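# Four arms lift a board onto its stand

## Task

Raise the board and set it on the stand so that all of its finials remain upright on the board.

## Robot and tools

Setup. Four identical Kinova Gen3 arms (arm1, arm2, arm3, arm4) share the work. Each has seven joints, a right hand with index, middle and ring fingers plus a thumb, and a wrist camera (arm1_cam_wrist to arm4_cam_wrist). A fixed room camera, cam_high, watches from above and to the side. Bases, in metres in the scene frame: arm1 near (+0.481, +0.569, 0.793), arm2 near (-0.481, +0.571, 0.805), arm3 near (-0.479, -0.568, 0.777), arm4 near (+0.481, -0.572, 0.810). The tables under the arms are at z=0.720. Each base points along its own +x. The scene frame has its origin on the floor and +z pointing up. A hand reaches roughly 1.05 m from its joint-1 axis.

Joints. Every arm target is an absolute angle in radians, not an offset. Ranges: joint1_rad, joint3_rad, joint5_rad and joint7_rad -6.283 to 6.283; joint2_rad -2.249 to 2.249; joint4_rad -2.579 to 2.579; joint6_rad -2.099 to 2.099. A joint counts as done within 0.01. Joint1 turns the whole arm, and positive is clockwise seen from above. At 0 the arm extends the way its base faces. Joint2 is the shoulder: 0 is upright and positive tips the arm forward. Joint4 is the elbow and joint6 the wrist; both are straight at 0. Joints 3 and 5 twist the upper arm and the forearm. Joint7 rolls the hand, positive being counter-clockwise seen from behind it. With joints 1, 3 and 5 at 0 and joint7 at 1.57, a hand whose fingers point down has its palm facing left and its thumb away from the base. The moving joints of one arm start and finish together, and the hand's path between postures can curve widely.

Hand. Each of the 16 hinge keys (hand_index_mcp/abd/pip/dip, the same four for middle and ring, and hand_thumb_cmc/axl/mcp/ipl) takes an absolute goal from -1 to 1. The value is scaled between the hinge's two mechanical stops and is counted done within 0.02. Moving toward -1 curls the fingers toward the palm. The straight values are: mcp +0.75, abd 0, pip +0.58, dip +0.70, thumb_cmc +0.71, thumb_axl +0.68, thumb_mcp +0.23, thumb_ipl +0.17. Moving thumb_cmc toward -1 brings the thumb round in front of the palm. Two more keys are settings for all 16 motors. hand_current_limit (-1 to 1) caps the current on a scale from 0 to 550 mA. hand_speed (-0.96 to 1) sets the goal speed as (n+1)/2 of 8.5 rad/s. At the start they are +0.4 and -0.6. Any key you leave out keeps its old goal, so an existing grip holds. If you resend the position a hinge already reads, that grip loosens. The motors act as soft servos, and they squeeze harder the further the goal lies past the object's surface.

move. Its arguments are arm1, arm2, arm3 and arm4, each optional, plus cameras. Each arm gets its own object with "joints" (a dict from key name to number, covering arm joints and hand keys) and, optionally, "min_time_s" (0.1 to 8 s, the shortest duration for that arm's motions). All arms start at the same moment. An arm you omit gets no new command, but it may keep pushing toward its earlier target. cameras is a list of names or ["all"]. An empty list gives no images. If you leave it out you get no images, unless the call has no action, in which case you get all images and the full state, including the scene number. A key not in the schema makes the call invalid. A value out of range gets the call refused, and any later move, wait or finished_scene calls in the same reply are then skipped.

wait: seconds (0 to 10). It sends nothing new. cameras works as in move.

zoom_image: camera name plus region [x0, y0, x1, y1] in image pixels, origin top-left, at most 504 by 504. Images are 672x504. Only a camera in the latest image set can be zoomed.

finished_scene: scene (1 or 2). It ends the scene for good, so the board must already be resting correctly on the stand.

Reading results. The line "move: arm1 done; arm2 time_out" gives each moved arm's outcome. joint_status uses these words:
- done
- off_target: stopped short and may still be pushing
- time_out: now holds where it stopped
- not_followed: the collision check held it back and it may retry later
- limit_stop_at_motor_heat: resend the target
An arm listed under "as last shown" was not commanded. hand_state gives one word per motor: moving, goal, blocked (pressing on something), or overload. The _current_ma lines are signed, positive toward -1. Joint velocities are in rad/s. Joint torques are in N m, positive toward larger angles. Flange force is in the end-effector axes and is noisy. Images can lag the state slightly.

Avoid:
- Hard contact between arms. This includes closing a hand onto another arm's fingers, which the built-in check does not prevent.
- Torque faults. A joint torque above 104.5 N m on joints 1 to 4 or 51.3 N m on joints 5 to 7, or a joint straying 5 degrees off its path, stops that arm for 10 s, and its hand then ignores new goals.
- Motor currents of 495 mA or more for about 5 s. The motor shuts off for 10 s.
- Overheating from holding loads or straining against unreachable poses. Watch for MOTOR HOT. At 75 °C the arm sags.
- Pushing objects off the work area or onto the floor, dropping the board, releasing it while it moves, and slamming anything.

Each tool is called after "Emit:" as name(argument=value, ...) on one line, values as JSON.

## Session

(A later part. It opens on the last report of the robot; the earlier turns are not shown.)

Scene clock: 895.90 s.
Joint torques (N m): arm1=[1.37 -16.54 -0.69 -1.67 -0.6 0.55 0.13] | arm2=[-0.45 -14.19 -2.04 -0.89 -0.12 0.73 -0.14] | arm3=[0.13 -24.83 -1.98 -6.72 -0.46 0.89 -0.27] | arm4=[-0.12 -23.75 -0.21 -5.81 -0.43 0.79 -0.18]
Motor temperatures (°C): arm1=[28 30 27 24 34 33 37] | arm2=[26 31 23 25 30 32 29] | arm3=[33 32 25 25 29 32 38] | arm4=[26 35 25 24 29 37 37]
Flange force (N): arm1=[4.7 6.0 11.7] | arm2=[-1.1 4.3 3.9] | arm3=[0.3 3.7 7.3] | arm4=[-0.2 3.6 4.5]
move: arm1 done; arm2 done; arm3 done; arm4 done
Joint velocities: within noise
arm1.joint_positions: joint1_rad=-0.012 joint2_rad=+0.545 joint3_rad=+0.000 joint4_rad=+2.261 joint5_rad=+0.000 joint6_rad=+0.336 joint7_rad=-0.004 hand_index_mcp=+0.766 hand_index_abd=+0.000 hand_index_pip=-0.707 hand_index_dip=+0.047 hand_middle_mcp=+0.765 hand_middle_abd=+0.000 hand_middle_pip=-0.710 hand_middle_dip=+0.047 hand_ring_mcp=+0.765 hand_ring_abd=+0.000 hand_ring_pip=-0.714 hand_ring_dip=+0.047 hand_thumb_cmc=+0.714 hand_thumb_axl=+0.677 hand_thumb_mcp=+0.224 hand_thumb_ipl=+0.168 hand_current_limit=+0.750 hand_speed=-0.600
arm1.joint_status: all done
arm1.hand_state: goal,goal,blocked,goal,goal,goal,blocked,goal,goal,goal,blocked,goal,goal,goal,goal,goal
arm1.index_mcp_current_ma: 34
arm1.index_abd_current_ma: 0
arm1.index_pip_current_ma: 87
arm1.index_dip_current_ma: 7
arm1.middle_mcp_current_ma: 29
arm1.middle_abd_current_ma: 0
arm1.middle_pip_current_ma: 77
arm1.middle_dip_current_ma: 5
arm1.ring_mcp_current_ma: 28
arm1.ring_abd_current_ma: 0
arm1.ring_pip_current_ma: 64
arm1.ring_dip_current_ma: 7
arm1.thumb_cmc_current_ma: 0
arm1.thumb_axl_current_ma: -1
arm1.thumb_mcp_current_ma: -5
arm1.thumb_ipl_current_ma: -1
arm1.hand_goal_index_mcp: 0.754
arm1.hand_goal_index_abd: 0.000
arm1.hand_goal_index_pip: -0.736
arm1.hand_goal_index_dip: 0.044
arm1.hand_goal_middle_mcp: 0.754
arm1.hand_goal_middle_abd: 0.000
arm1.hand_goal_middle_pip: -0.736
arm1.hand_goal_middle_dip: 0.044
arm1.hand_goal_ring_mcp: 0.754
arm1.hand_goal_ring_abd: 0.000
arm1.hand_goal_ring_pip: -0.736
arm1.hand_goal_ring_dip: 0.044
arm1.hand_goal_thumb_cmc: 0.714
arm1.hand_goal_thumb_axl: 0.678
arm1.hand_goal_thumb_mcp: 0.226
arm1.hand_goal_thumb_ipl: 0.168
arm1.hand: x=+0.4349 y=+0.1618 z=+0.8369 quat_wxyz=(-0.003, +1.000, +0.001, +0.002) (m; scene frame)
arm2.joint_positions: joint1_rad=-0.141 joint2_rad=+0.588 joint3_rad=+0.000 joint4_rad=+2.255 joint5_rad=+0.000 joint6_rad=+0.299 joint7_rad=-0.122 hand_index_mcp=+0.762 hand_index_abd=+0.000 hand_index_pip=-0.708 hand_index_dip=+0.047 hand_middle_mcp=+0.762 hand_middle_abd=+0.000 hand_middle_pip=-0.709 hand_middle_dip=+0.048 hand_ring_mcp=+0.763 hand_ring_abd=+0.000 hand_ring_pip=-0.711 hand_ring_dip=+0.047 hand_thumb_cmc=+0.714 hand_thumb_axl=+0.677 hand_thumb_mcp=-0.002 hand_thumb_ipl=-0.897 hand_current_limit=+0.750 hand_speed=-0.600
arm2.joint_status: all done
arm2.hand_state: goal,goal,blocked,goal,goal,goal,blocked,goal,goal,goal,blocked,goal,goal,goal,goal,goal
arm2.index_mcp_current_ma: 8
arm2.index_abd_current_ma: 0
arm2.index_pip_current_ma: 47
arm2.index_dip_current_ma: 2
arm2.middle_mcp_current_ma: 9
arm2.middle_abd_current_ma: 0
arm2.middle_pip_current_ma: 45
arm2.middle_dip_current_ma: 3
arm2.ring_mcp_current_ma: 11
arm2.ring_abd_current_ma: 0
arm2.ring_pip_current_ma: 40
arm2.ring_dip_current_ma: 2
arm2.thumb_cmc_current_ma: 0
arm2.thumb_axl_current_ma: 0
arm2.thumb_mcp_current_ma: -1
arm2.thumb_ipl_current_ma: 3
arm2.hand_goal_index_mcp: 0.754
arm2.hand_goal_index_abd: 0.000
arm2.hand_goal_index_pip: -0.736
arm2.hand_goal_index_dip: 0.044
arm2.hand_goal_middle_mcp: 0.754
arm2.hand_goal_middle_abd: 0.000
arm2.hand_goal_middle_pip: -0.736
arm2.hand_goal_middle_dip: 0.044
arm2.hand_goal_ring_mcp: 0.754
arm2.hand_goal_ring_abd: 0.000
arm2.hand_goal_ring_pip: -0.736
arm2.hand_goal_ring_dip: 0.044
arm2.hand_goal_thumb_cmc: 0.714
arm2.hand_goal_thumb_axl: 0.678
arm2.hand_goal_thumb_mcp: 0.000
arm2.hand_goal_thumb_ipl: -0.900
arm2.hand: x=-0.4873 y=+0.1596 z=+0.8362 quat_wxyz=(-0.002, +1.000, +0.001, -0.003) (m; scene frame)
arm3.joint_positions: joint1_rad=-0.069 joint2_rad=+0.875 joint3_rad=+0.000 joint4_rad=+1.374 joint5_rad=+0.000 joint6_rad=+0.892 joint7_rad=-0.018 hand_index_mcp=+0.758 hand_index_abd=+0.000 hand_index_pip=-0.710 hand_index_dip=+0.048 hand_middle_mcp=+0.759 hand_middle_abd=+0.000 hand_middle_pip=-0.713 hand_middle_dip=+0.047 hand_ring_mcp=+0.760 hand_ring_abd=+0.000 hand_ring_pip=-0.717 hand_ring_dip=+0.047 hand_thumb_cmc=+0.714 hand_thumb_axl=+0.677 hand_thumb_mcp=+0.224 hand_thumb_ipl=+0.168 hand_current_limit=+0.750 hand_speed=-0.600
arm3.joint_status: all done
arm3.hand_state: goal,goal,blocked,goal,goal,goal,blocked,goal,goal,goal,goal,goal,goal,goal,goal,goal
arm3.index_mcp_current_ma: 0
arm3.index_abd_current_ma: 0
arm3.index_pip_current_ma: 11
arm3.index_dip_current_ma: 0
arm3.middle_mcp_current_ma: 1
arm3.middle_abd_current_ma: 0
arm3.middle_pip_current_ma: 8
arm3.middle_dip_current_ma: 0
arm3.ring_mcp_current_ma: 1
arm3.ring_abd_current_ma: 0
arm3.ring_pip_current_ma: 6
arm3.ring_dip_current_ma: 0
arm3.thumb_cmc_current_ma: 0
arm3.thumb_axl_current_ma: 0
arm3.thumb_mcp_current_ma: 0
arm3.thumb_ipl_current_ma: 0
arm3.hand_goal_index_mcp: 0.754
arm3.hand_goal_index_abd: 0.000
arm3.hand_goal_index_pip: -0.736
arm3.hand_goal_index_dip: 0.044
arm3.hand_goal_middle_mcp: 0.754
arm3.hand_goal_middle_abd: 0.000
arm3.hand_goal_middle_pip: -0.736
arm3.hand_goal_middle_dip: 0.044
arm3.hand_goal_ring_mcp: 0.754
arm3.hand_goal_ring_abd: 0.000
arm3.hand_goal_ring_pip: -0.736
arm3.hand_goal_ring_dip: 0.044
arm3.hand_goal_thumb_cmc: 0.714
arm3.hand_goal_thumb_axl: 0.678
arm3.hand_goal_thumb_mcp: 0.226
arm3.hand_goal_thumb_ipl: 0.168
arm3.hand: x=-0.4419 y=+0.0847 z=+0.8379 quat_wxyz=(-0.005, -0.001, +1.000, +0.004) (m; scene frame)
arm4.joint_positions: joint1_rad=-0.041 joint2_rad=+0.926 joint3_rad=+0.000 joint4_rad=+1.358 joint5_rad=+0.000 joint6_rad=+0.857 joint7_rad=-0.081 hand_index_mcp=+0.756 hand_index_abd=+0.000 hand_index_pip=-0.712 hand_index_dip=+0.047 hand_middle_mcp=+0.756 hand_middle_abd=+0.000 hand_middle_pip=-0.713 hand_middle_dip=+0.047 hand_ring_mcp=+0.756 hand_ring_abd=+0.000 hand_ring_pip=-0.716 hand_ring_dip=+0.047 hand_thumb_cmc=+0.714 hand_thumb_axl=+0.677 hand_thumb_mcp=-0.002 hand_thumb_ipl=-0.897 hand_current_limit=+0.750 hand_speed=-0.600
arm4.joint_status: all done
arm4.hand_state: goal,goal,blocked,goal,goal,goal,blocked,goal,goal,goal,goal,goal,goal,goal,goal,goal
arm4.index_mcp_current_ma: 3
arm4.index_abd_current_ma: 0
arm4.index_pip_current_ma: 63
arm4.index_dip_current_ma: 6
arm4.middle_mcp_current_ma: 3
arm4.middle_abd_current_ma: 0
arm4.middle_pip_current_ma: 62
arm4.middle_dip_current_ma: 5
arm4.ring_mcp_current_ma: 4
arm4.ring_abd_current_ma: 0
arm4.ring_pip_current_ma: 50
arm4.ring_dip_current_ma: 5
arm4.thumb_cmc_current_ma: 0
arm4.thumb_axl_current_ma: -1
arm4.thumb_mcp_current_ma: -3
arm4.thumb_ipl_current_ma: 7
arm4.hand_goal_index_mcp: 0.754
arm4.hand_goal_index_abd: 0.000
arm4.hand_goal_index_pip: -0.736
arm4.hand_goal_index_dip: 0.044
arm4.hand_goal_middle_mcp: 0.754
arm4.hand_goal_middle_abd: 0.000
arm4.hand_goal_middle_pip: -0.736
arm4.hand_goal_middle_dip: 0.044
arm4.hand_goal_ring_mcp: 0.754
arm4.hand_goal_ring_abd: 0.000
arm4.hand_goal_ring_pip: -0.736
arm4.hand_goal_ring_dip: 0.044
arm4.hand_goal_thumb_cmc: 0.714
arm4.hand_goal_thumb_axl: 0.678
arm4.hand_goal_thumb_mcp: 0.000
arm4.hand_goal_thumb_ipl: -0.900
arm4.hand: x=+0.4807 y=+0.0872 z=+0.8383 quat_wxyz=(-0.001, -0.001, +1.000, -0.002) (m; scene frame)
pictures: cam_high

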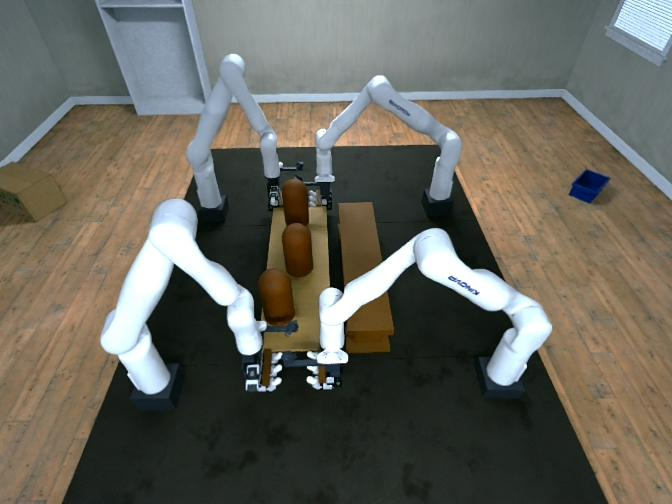

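Emit:
move(arm1={"joints": {"joint1_rad": -0.0120, "joint2_rad": 0.4638, "joint4_rad": 2.2401, "joint6_rad": 0.4378, "joint7_rad": -0.0044}, "min_time_s": 3}, arm2={"joints": {"joint1_rad": -0.1404, "joint2_rad": 0.5046, "joint4_rad": 2.2375, "joint6_rad": 0.3995, "joint7_rad": -0.1215}, "min_time_s": 3}, arm3={"joints": {"joint1_rad": -0.0699, "joint2_rad": 0.8345, "joint4_rad": 1.3546, "joint6_rad": 0.9526, "joint7_rad": -0.0184}, "min_time_s": 3}, arm4={"joints": {"joint1_rad": -0.0411, "joint2_rad": 0.8809, "joint4_rad": 1.3450, "joint6_rad": 0.9157, "joint7_rad": -0.0815}, "min_time_s": 3}, cameras=["cam_high"])

Emit:
move(arm1={"joints": {"joint1_rad": -0.0123, "joint2_rad": 0.3843, "joint4_rad": 2.2101, "joint6_rad": 0.5471, "joint7_rad": -0.0047}, "min_time_s": 3}, arm2={"joints": {"joint1_rad": -0.1398, "joint2_rad": 0.4236, "joint4_rad": 2.2111, "joint6_rad": 0.5068, "joint7_rad": -0.1209}, "min_time_s": 3}, arm3={"joints": {"joint1_rad": -0.0703, "joint2_rad": 0.7946, "joint4_rad": 1.3266, "joint6_rad": 1.0204, "joint7_rad": -0.0188}, "min_time_s": 3}, arm4={"joints": {"joint1_rad": -0.0412, "joint2_rad": 0.8379, "joint4_rad": 1.3241, "joint6_rad": 0.9796, "joint7_rad": -0.0816}, "min_time_s": 3}, cameras=["cam_high"])

Emit:
move(arm1={"joints": {"joint1_rad": -0.0125, "joint2_rad": 0.3238, "joint4_rad": 2.1789, "joint6_rad": 0.6389, "joint7_rad": -0.0049}, "min_time_s": 3}, arm2={"joints": {"joint1_rad": -0.1392, "joint2_rad": 0.3615, "joint4_rad": 2.1826, "joint6_rad": 0.5974, "joint7_rad": -0.1203}, "min_time_s": 3}, arm3={"joints": {"joint1_rad": -0.0707, "joint2_rad": 0.7646, "joint4_rad": 1.2974, "joint6_rad": 1.0796, "joint7_rad": -0.0192}, "min_time_s": 3}, arm4={"joints": {"joint1_rad": -0.0414, "joint2_rad": 0.8051, "joint4_rad": 1.3012, "joint6_rad": 1.0353, "joint7_rad": -0.0818}, "min_time_s": 3}, cameras=["all"])

Scene clock: 931.80 s.
Joint torques (N m): arm1=[1.19 -14.39 -0.86 -1.87 -0.61 0.82 0.16] | arm2=[0.55 -15.04 -0.74 -2.02 0.11 0.85 -0.21] | arm3=[1.01 -22.15 -1.24 -5.94 -0.16 1.1 -0.32] | arm4=[0.51 -25.98 0.47 -6.87 -0.19 0.97 -0.23]
Motor temperatures (°C): arm1=[28 30 26 24 34 33 37] | arm2=[26 31 23 25 30 32 29] | arm3=[33 33 25 25 29 32 38] | arm4=[26 36 25 24 29 37 37]
Flange force (N): arm1=[4.1 6.4 7.0] | arm2=[1.6 4.8 8.1] | arm3=[1.7 3.5 3.2] | arm4=[0.8 4.8 8.8]
move: arm1 done; arm2 done; arm3 done; arm4 done
Joint velocities: within noise
arm1.joint_positions: joint1_rad=-0.012 joint2_rad=+0.464 joint3_rad=+0.000 joint4_rad=+2.240 joint5_rad=+0.000 joint6_rad=+0.438 joint7_rad=-0.004 hand_index_mcp=+0.764 hand_index_abd=+0.000 hand_index_pip=-0.707 hand_index_dip=+0.047 hand_middle_mcp=+0.762 hand_middle_abd=+0.000 hand_middle_pip=-0.710 hand_middle_dip=+0.047 hand_ring_mcp=+0.762 hand_ring_abd=+0.000 hand_ring_pip=-0.713 hand_ring_dip=+0.047 hand_thumb_cmc=+0.714 hand_thumb_axl=+0.677 hand_thumb_mcp=+0.224 hand_thumb_ipl=+0.168 hand_current_limit=+0.750 hand_speed=-0.600
arm1.joint_status: all done
arm1.hand_state: goal,goal,blocked,goal,goal,goal,blocked,goal,goal,goal,blocked,goal,goal,goal,goal,goal
arm1.index_mcp_current_ma: 27
arm1.index_abd_current_ma: 0
arm1.index_pip_current_ma: 88
arm1.index_dip_current_ma: 7
arm1.middle_mcp_current_ma: 21
arm1.middle_abd_current_ma: 0
arm1.middle_pip_current_ma: 78
arm1.middle_dip_current_ma: 5
arm1.ring_mcp_current_ma: 20
arm1.ring_abd_current_ma: 0
arm1.ring_pip_current_ma: 65
arm1.ring_dip_current_ma: 7
arm1.thumb_cmc_current_ma: 0
arm1.thumb_axl_current_ma: -1
arm1.thumb_mcp_current_ma: -5
arm1.thumb_ipl_current_ma: -1
arm1.hand_goal_index_mcp: 0.754
arm1.hand_goal_index_abd: 0.000
arm1.hand_goal_index_pip: -0.736
arm1.hand_goal_index_dip: 0.044
arm1.hand_goal_middle_mcp: 0.754
arm1.hand_goal_middle_abd: 0.000
arm1.hand_goal_middle_pip: -0.736
arm1.hand_goal_middle_dip: 0.044
arm1.hand_goal_ring_mcp: 0.754
arm1.hand_goal_ring_abd: 0.000
arm1.hand_goal_ring_pip: -0.736
arm1.hand_goal_ring_dip: 0.044
arm1.hand_goal_thumb_cmc: 0.714
arm1.hand_goal_thumb_axl: 0.678
arm1.hand_goal_thumb_mcp: 0.226
arm1.hand_goal_thumb_ipl: 0.168
arm1.hand: x=+0.4349 y=+0.1618 z=+0.8654 quat_wxyz=(-0.003, +1.000, +0.001, +0.002) (m; scene frame)
arm2.joint_positions: joint1_rad=-0.140 joint2_rad=+0.505 joint3_rad=+0.000 joint4_rad=+2.237 joint5_rad=+0.000 joint6_rad=+0.399 joint7_rad=-0.121 hand_index_mcp=+0.763 hand_index_abd=+0.000 hand_index_pip=-0.708 hand_index_dip=+0.047 hand_middle_mcp=+0.764 hand_middle_abd=+0.000 hand_middle_pip=-0.709 hand_middle_dip=+0.048 hand_ring_mcp=+0.763 hand_ring_abd=+0.000 hand_ring_pip=-0.711 hand_ring_dip=+0.047 hand_thumb_cmc=+0.714 hand_thumb_axl=+0.677 hand_thumb_mcp=-0.002 hand_thumb_ipl=-0.897 hand_current_limit=+0.750 hand_speed=-0.600
arm2.joint_status: all done
arm2.hand_state: goal,goal,blocked,goal,goal,goal,blocked,goal,goal,goal,blocked,goal,goal,goal,goal,goal
arm2.index_mcp_current_ma: 11
arm2.index_abd_current_ma: 0
arm2.index_pip_current_ma: 47
arm2.index_dip_current_ma: 2
arm2.middle_mcp_current_ma: 12
arm2.middle_abd_current_ma: 0
arm2.middle_pip_current_ma: 45
arm2.middle_dip_current_ma: 3
arm2.ring_mcp_current_ma: 10
arm2.ring_abd_current_ma: 0
arm2.ring_pip_current_ma: 40
arm2.ring_dip_current_ma: 2
arm2.thumb_cmc_current_ma: 0
arm2.thumb_axl_current_ma: 0
arm2.thumb_mcp_current_ma: -1
arm2.thumb_ipl_current_ma: 3
arm2.hand_goal_index_mcp: 0.754
arm2.hand_goal_index_abd: 0.000
arm2.hand_goal_index_pip: -0.736
arm2.hand_goal_index_dip: 0.044
arm2.hand_goal_middle_mcp: 0.754
arm2.hand_goal_middle_abd: 0.000
arm2.hand_goal_middle_pip: -0.736
arm2.hand_goal_middle_dip: 0.044
arm2.hand_goal_ring_mcp: 0.754
arm2.hand_goal_ring_abd: 0.000
arm2.hand_goal_ring_pip: -0.736
arm2.hand_goal_ring_dip: 0.044
arm2.hand_goal_thumb_cmc: 0.714
arm2.hand_goal_thumb_axl: 0.678
arm2.hand_goal_thumb_mcp: 0.000
arm2.hand_goal_thumb_ipl: -0.900
arm2.hand: x=-0.4873 y=+0.1595 z=+0.8652 quat_wxyz=(-0.002, +1.000, +0.001, -0.003) (m; scene frame)
arm3.joint_positions: joint1_rad=-0.070 joint2_rad=+0.834 joint3_rad=+0.000 joint4_rad=+1.355 joint5_rad=+0.000 joint6_rad=+0.953 joint7_rad=-0.018 hand_index_mcp=+0.755 hand_index_abd=+0.000 hand_index_pip=-0.710 hand_index_dip=+0.048 hand_middle_mcp=+0.756 hand_middle_abd=+0.000 hand_middle_pip=-0.713 hand_middle_dip=+0.047 hand_ring_mcp=+0.757 hand_ring_abd=+0.000 hand_ring_pip=-0.717 hand_ring_dip=+0.047 hand_thumb_cmc=+0.714 hand_thumb_axl=+0.677 hand_thumb_mcp=+0.224 hand_thumb_ipl=+0.168 hand_current_limit=+0.750 hand_speed=-0.600
arm3.joint_status: all done
arm3.hand_state: goal,goal,blocked,goal,goal,goal,blocked,goal,goal,goal,goal,goal,goal,goal,goal,goal
arm3.index_mcp_current_ma: 0
arm3.index_abd_current_ma: 0
arm3.index_pip_current_ma: 11
arm3.index_dip_current_ma: 0
arm3.middle_mcp_current_ma: 0
arm3.middle_abd_current_ma: 0
arm3.middle_pip_current_ma: 9
arm3.middle_dip_current_ma: 0
arm3.ring_mcp_current_ma: 0
arm3.ring_abd_current_ma: 0
arm3.ring_pip_current_ma: 6
arm3.ring_dip_current_ma: 0
arm3.thumb_cmc_current_ma: 0
arm3.thumb_axl_current_ma: 0
arm3.thumb_mcp_current_ma: 0
arm3.thumb_ipl_current_ma: 0
arm3.hand_goal_index_mcp: 0.754
arm3.hand_goal_index_abd: 0.000
arm3.hand_goal_index_pip: -0.736
arm3.hand_goal_index_dip: 0.044
arm3.hand_goal_middle_mcp: 0.754
arm3.hand_goal_middle_abd: 0.000
arm3.hand_goal_middle_pip: -0.736
arm3.hand_goal_middle_dip: 0.044
arm3.hand_goal_ring_mcp: 0.754
arm3.hand_goal_ring_abd: 0.000
arm3.hand_goal_ring_pip: -0.736
arm3.hand_goal_ring_dip: 0.044
arm3.hand_goal_thumb_cmc: 0.714
arm3.hand_goal_thumb_axl: 0.678
arm3.hand_goal_thumb_mcp: 0.226
arm3.hand_goal_thumb_ipl: 0.168
arm3.hand: x=-0.4419 y=+0.0847 z=+0.8659 quat_wxyz=(-0.005, -0.001, +1.000, +0.004) (m; scene frame)
arm4.joint_positions: joint1_rad=-0.041 joint2_rad=+0.881 joint3_rad=+0.000 joint4_rad=+1.345 joint5_rad=+0.000 joint6_rad=+0.916 joint7_rad=-0.082 hand_index_mcp=+0.759 hand_index_abd=+0.000 hand_index_pip=-0.712 hand_index_dip=+0.048 hand_middle_mcp=+0.759 hand_middle_abd=+0.000 hand_middle_pip=-0.713 hand_middle_dip=+0.047 hand_ring_mcp=+0.759 hand_ring_abd=+0.000 hand_ring_pip=-0.716 hand_ring_dip=+0.047 hand_thumb_cmc=+0.714 hand_thumb_axl=+0.677 hand_thumb_mcp=-0.002 hand_thumb_ipl=-0.897 hand_current_limit=+0.750 hand_speed=-0.600
arm4.joint_status: all done
arm4.hand_state: goal,goal,blocked,goal,goal,goal,blocked,goal,goal,goal,goal,goal,goal,goal,goal,goal
arm4.index_mcp_current_ma: 10
arm4.index_abd_current_ma: 0
arm4.index_pip_current_ma: 63
arm4.index_dip_current_ma: 7
arm4.middle_mcp_current_ma: 9
arm4.middle_abd_current_ma: 0
arm4.middle_pip_current_ma: 62
arm4.middle_dip_current_ma: 5
arm4.ring_mcp_current_ma: 9
arm4.ring_abd_current_ma: 0
arm4.ring_pip_current_ma: 50
arm4.ring_dip_current_ma: 5
arm4.thumb_cmc_current_ma: 0
arm4.thumb_axl_current_ma: -1
arm4.thumb_mcp_current_ma: -3
arm4.thumb_ipl_current_ma: 7
arm4.hand_goal_index_mcp: 0.754
arm4.hand_goal_index_abd: 0.000
arm4.hand_goal_index_pip: -0.736
arm4.hand_goal_index_dip: 0.044
arm4.hand_goal_middle_mcp: 0.754
arm4.hand_goal_middle_abd: 0.000
arm4.hand_goal_middle_pip: -0.736
arm4.hand_goal_middle_dip: 0.044
arm4.hand_goal_ring_mcp: 0.754
arm4.hand_goal_ring_abd: 0.000
arm4.hand_goal_ring_pip: -0.736
arm4.hand_goal_ring_dip: 0.044
arm4.hand_goal_thumb_cmc: 0.714
arm4.hand_goal_thumb_axl: 0.678
arm4.hand_goal_thumb_mcp: 0.000
arm4.hand_goal_thumb_ipl: -0.900
arm4.hand: x=+0.4807 y=+0.0872 z=+0.8673 quat_wxyz=(-0.001, -0.001, +1.000, -0.002) (m; scene frame)
pictures: cam_high

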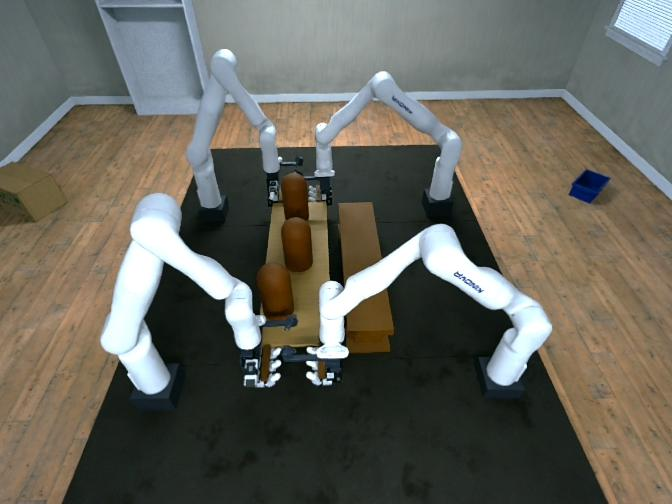

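Scene clock: 935.10 s.
Joint torques (N m): arm1=[1.16 -14.22 -1.04 -2.99 -0.69 0.81 0.15] | arm2=[0.83 -14.04 -0.51 -2.29 0.18 1.33 -0.27] | arm3=[1.27 -22.31 -0.93 -5.99 -0.08 1.44 -0.35] | arm4=[0.62 -25.42 0.48 -7.05 -0.17 1.05 -0.23]
Motor temperatures (°C): arm1=[28 30 26 24 34 33 37] | arm2=[26 31 23 25 30 32 29] | arm3=[33 33 25 25 29 32 38] | arm4=[26 36 25 24 29 37 37]
Flange force (N): arm1=[3.6 6.9 7.5] | arm2=[1.9 5.9 7.5] | arm3=[2.0 4.9 3.9] | arm4=[1.0 5.0 8.0]
move: arm1 done; arm2 done; arm3 done; arm4 done
Joint velocities: within noise
arm1.joint_positions: joint1_rad=-0.012 joint2_rad=+0.384 joint3_rad=+0.000 joint4_rad=+2.210 joint5_rad=+0.000 joint6_rad=+0.547 joint7_rad=-0.005 hand_index_mcp=+0.764 hand_index_abd=+0.000 hand_index_pip=-0.707 hand_index_dip=+0.047 hand_middle_mcp=+0.762 hand_middle_abd=+0.000 hand_middle_pip=-0.710 hand_middle_dip=+0.047 hand_ring_mcp=+0.762 hand_ring_abd=+0.000 hand_ring_pip=-0.713 hand_ring_dip=+0.047 hand_thumb_cmc=+0.714 hand_thumb_axl=+0.677 hand_thumb_mcp=+0.224 hand_thumb_ipl=+0.168 hand_current_limit=+0.750 hand_speed=-0.600
arm1.joint_status: all done
arm1.hand_state: goal,goal,blocked,goal,goal,goal,blocked,goal,goal,goal,blocked,goal,goal,goal,goal,goal
arm1.index_mcp_current_ma: 27
arm1.index_abd_current_ma: 0
arm1.index_pip_current_ma: 88
arm1.index_dip_current_ma: 7
arm1.middle_mcp_current_ma: 21
arm1.middle_abd_current_ma: 0
arm1.middle_pip_current_ma: 78
arm1.middle_dip_current_ma: 5
arm1.ring_mcp_current_ma: 20
arm1.ring_abd_current_ma: 0
arm1.ring_pip_current_ma: 65
arm1.ring_dip_current_ma: 7
arm1.thumb_cmc_current_ma: 0
arm1.thumb_axl_current_ma: -1
arm1.thumb_mcp_current_ma: -5
arm1.thumb_ipl_current_ma: -1
arm1.hand_goal_index_mcp: 0.754
arm1.hand_goal_index_abd: 0.000
arm1.hand_goal_index_pip: -0.736
arm1.hand_goal_index_dip: 0.044
arm1.hand_goal_middle_mcp: 0.754
arm1.hand_goal_middle_abd: 0.000
arm1.hand_goal_middle_pip: -0.736
arm1.hand_goal_middle_dip: 0.044
arm1.hand_goal_ring_mcp: 0.754
arm1.hand_goal_ring_abd: 0.000
arm1.hand_goal_ring_pip: -0.736
arm1.hand_goal_ring_dip: 0.044
arm1.hand_goal_thumb_cmc: 0.714
arm1.hand_goal_thumb_axl: 0.678
arm1.hand_goal_thumb_mcp: 0.226
arm1.hand_goal_thumb_ipl: 0.168
arm1.hand: x=+0.4349 y=+0.1617 z=+0.8955 quat_wxyz=(-0.003, +1.000, +0.001, +0.002) (m; scene frame)
arm2.joint_positions: joint1_rad=-0.140 joint2_rad=+0.424 joint3_rad=+0.000 joint4_rad=+2.211 joint5_rad=+0.000 joint6_rad=+0.507 joint7_rad=-0.121 hand_index_mcp=+0.764 hand_index_abd=+0.000 hand_index_pip=-0.708 hand_index_dip=+0.047 hand_middle_mcp=+0.765 hand_middle_abd=+0.000 hand_middle_pip=-0.709 hand_middle_dip=+0.048 hand_ring_mcp=+0.764 hand_ring_abd=+0.000 hand_ring_pip=-0.711 hand_ring_dip=+0.047 hand_thumb_cmc=+0.714 hand_thumb_axl=+0.677 hand_thumb_mcp=-0.002 hand_thumb_ipl=-0.897 hand_current_limit=+0.750 hand_speed=-0.600
arm2.joint_status: all done
arm2.hand_state: goal,goal,blocked,goal,goal,goal,blocked,goal,goal,goal,blocked,goal,goal,goal,goal,goal
arm2.index_mcp_current_ma: 13
arm2.index_abd_current_ma: 0
arm2.index_pip_current_ma: 47
arm2.index_dip_current_ma: 2
arm2.middle_mcp_current_ma: 13
arm2.middle_abd_current_ma: 0
arm2.middle_pip_current_ma: 45
arm2.middle_dip_current_ma: 3
arm2.ring_mcp_current_ma: 11
arm2.ring_abd_current_ma: 0
arm2.ring_pip_current_ma: 40
arm2.ring_dip_current_ma: 2
arm2.thumb_cmc_current_ma: 0
arm2.thumb_axl_current_ma: 0
arm2.thumb_mcp_current_ma: -1
arm2.thumb_ipl_current_ma: 3
arm2.hand_goal_index_mcp: 0.754
arm2.hand_goal_index_abd: 0.000
arm2.hand_goal_index_pip: -0.736
arm2.hand_goal_index_dip: 0.044
arm2.hand_goal_middle_mcp: 0.754
arm2.hand_goal_middle_abd: 0.000
arm2.hand_goal_middle_pip: -0.736
arm2.hand_goal_middle_dip: 0.044
arm2.hand_goal_ring_mcp: 0.754
arm2.hand_goal_ring_abd: 0.000
arm2.hand_goal_ring_pip: -0.736
arm2.hand_goal_ring_dip: 0.044
arm2.hand_goal_thumb_cmc: 0.714
arm2.hand_goal_thumb_axl: 0.678
arm2.hand_goal_thumb_mcp: 0.000
arm2.hand_goal_thumb_ipl: -0.900
arm2.hand: x=-0.4874 y=+0.1595 z=+0.8952 quat_wxyz=(-0.002, +1.000, +0.001, -0.003) (m; scene frame)
arm3.joint_positions: joint1_rad=-0.070 joint2_rad=+0.795 joint3_rad=+0.000 joint4_rad=+1.327 joint5_rad=+0.000 joint6_rad=+1.020 joint7_rad=-0.019 hand_index_mcp=+0.753 hand_index_abd=+0.000 hand_index_pip=-0.710 hand_index_dip=+0.048 hand_middle_mcp=+0.754 hand_middle_abd=+0.000 hand_middle_pip=-0.713 hand_middle_dip=+0.047 hand_ring_mcp=+0.755 hand_ring_abd=+0.000 hand_ring_pip=-0.717 hand_ring_dip=+0.047 hand_thumb_cmc=+0.714 hand_thumb_axl=+0.677 hand_thumb_mcp=+0.224 hand_thumb_ipl=+0.168 hand_current_limit=+0.750 hand_speed=-0.600
arm3.joint_status: all done
arm3.hand_state: goal,goal,blocked,goal,goal,goal,blocked,goal,goal,goal,goal,goal,goal,goal,goal,goal
arm3.index_mcp_current_ma: 0
arm3.index_abd_current_ma: 0
arm3.index_pip_current_ma: 11
arm3.index_dip_current_ma: 0
arm3.middle_mcp_current_ma: 0
arm3.middle_abd_current_ma: 0
arm3.middle_pip_current_ma: 9
arm3.middle_dip_current_ma: 0
arm3.ring_mcp_current_ma: 0
arm3.ring_abd_current_ma: 0
arm3.ring_pip_current_ma: 6
arm3.ring_dip_current_ma: 0
arm3.thumb_cmc_current_ma: 0
arm3.thumb_axl_current_ma: 0
arm3.thumb_mcp_current_ma: 0
arm3.thumb_ipl_current_ma: 0
arm3.hand_goal_index_mcp: 0.754
arm3.hand_goal_index_abd: 0.000
arm3.hand_goal_index_pip: -0.736
arm3.hand_goal_index_dip: 0.044
arm3.hand_goal_middle_mcp: 0.754
arm3.hand_goal_middle_abd: 0.000
arm3.hand_goal_middle_pip: -0.736
arm3.hand_goal_middle_dip: 0.044
arm3.hand_goal_ring_mcp: 0.754
arm3.hand_goal_ring_abd: 0.000
arm3.hand_goal_ring_pip: -0.736
arm3.hand_goal_ring_dip: 0.044
arm3.hand_goal_thumb_cmc: 0.714
arm3.hand_goal_thumb_axl: 0.678
arm3.hand_goal_thumb_mcp: 0.226
arm3.hand_goal_thumb_ipl: 0.168
arm3.hand: x=-0.4418 y=+0.0847 z=+0.8959 quat_wxyz=(-0.005, -0.001, +1.000, +0.004) (m; scene frame)
arm4.joint_positions: joint1_rad=-0.041 joint2_rad=+0.838 joint3_rad=+0.000 joint4_rad=+1.324 joint5_rad=+0.000 joint6_rad=+0.980 joint7_rad=-0.082 hand_index_mcp=+0.761 hand_index_abd=+0.000 hand_index_pip=-0.712 hand_index_dip=+0.048 hand_middle_mcp=+0.760 hand_middle_abd=+0.000 hand_middle_pip=-0.713 hand_middle_dip=+0.047 hand_ring_mcp=+0.760 hand_ring_abd=+0.000 hand_ring_pip=-0.716 hand_ring_dip=+0.047 hand_thumb_cmc=+0.714 hand_thumb_axl=+0.677 hand_thumb_mcp=-0.002 hand_thumb_ipl=-0.897 hand_current_limit=+0.750 hand_speed=-0.600
arm4.joint_status: all done
arm4.hand_state: goal,goal,blocked,goal,goal,goal,blocked,goal,goal,goal,goal,goal,goal,goal,goal,goal
arm4.index_mcp_current_ma: 14
arm4.index_abd_current_ma: 0
arm4.index_pip_current_ma: 63
arm4.index_dip_current_ma: 7
arm4.middle_mcp_current_ma: 13
arm4.middle_abd_current_ma: 0
arm4.middle_pip_current_ma: 62
arm4.middle_dip_current_ma: 5
arm4.ring_mcp_current_ma: 13
arm4.ring_abd_current_ma: 0
arm4.ring_pip_current_ma: 50
arm4.ring_dip_current_ma: 5
arm4.thumb_cmc_current_ma: 0
arm4.thumb_axl_current_ma: -1
arm4.thumb_mcp_current_ma: -3
arm4.thumb_ipl_current_ma: 7
arm4.hand_goal_index_mcp: 0.754
arm4.hand_goal_index_abd: 0.000
arm4.hand_goal_index_pip: -0.736
arm4.hand_goal_index_dip: 0.044
arm4.hand_goal_middle_mcp: 0.754
arm4.hand_goal_middle_abd: 0.000
arm4.hand_goal_middle_pip: -0.736
arm4.hand_goal_middle_dip: 0.044
arm4.hand_goal_ring_mcp: 0.754
arm4.hand_goal_ring_abd: 0.000
arm4.hand_goal_ring_pip: -0.736
arm4.hand_goal_ring_dip: 0.044
arm4.hand_goal_thumb_cmc: 0.714
arm4.hand_goal_thumb_axl: 0.678
arm4.hand_goal_thumb_mcp: 0.000
arm4.hand_goal_thumb_ipl: -0.900
arm4.hand: x=+0.4807 y=+0.0873 z=+0.8973 quat_wxyz=(-0.001, -0.001, +1.000, -0.002) (m; scene frame)
pictures: cam_high

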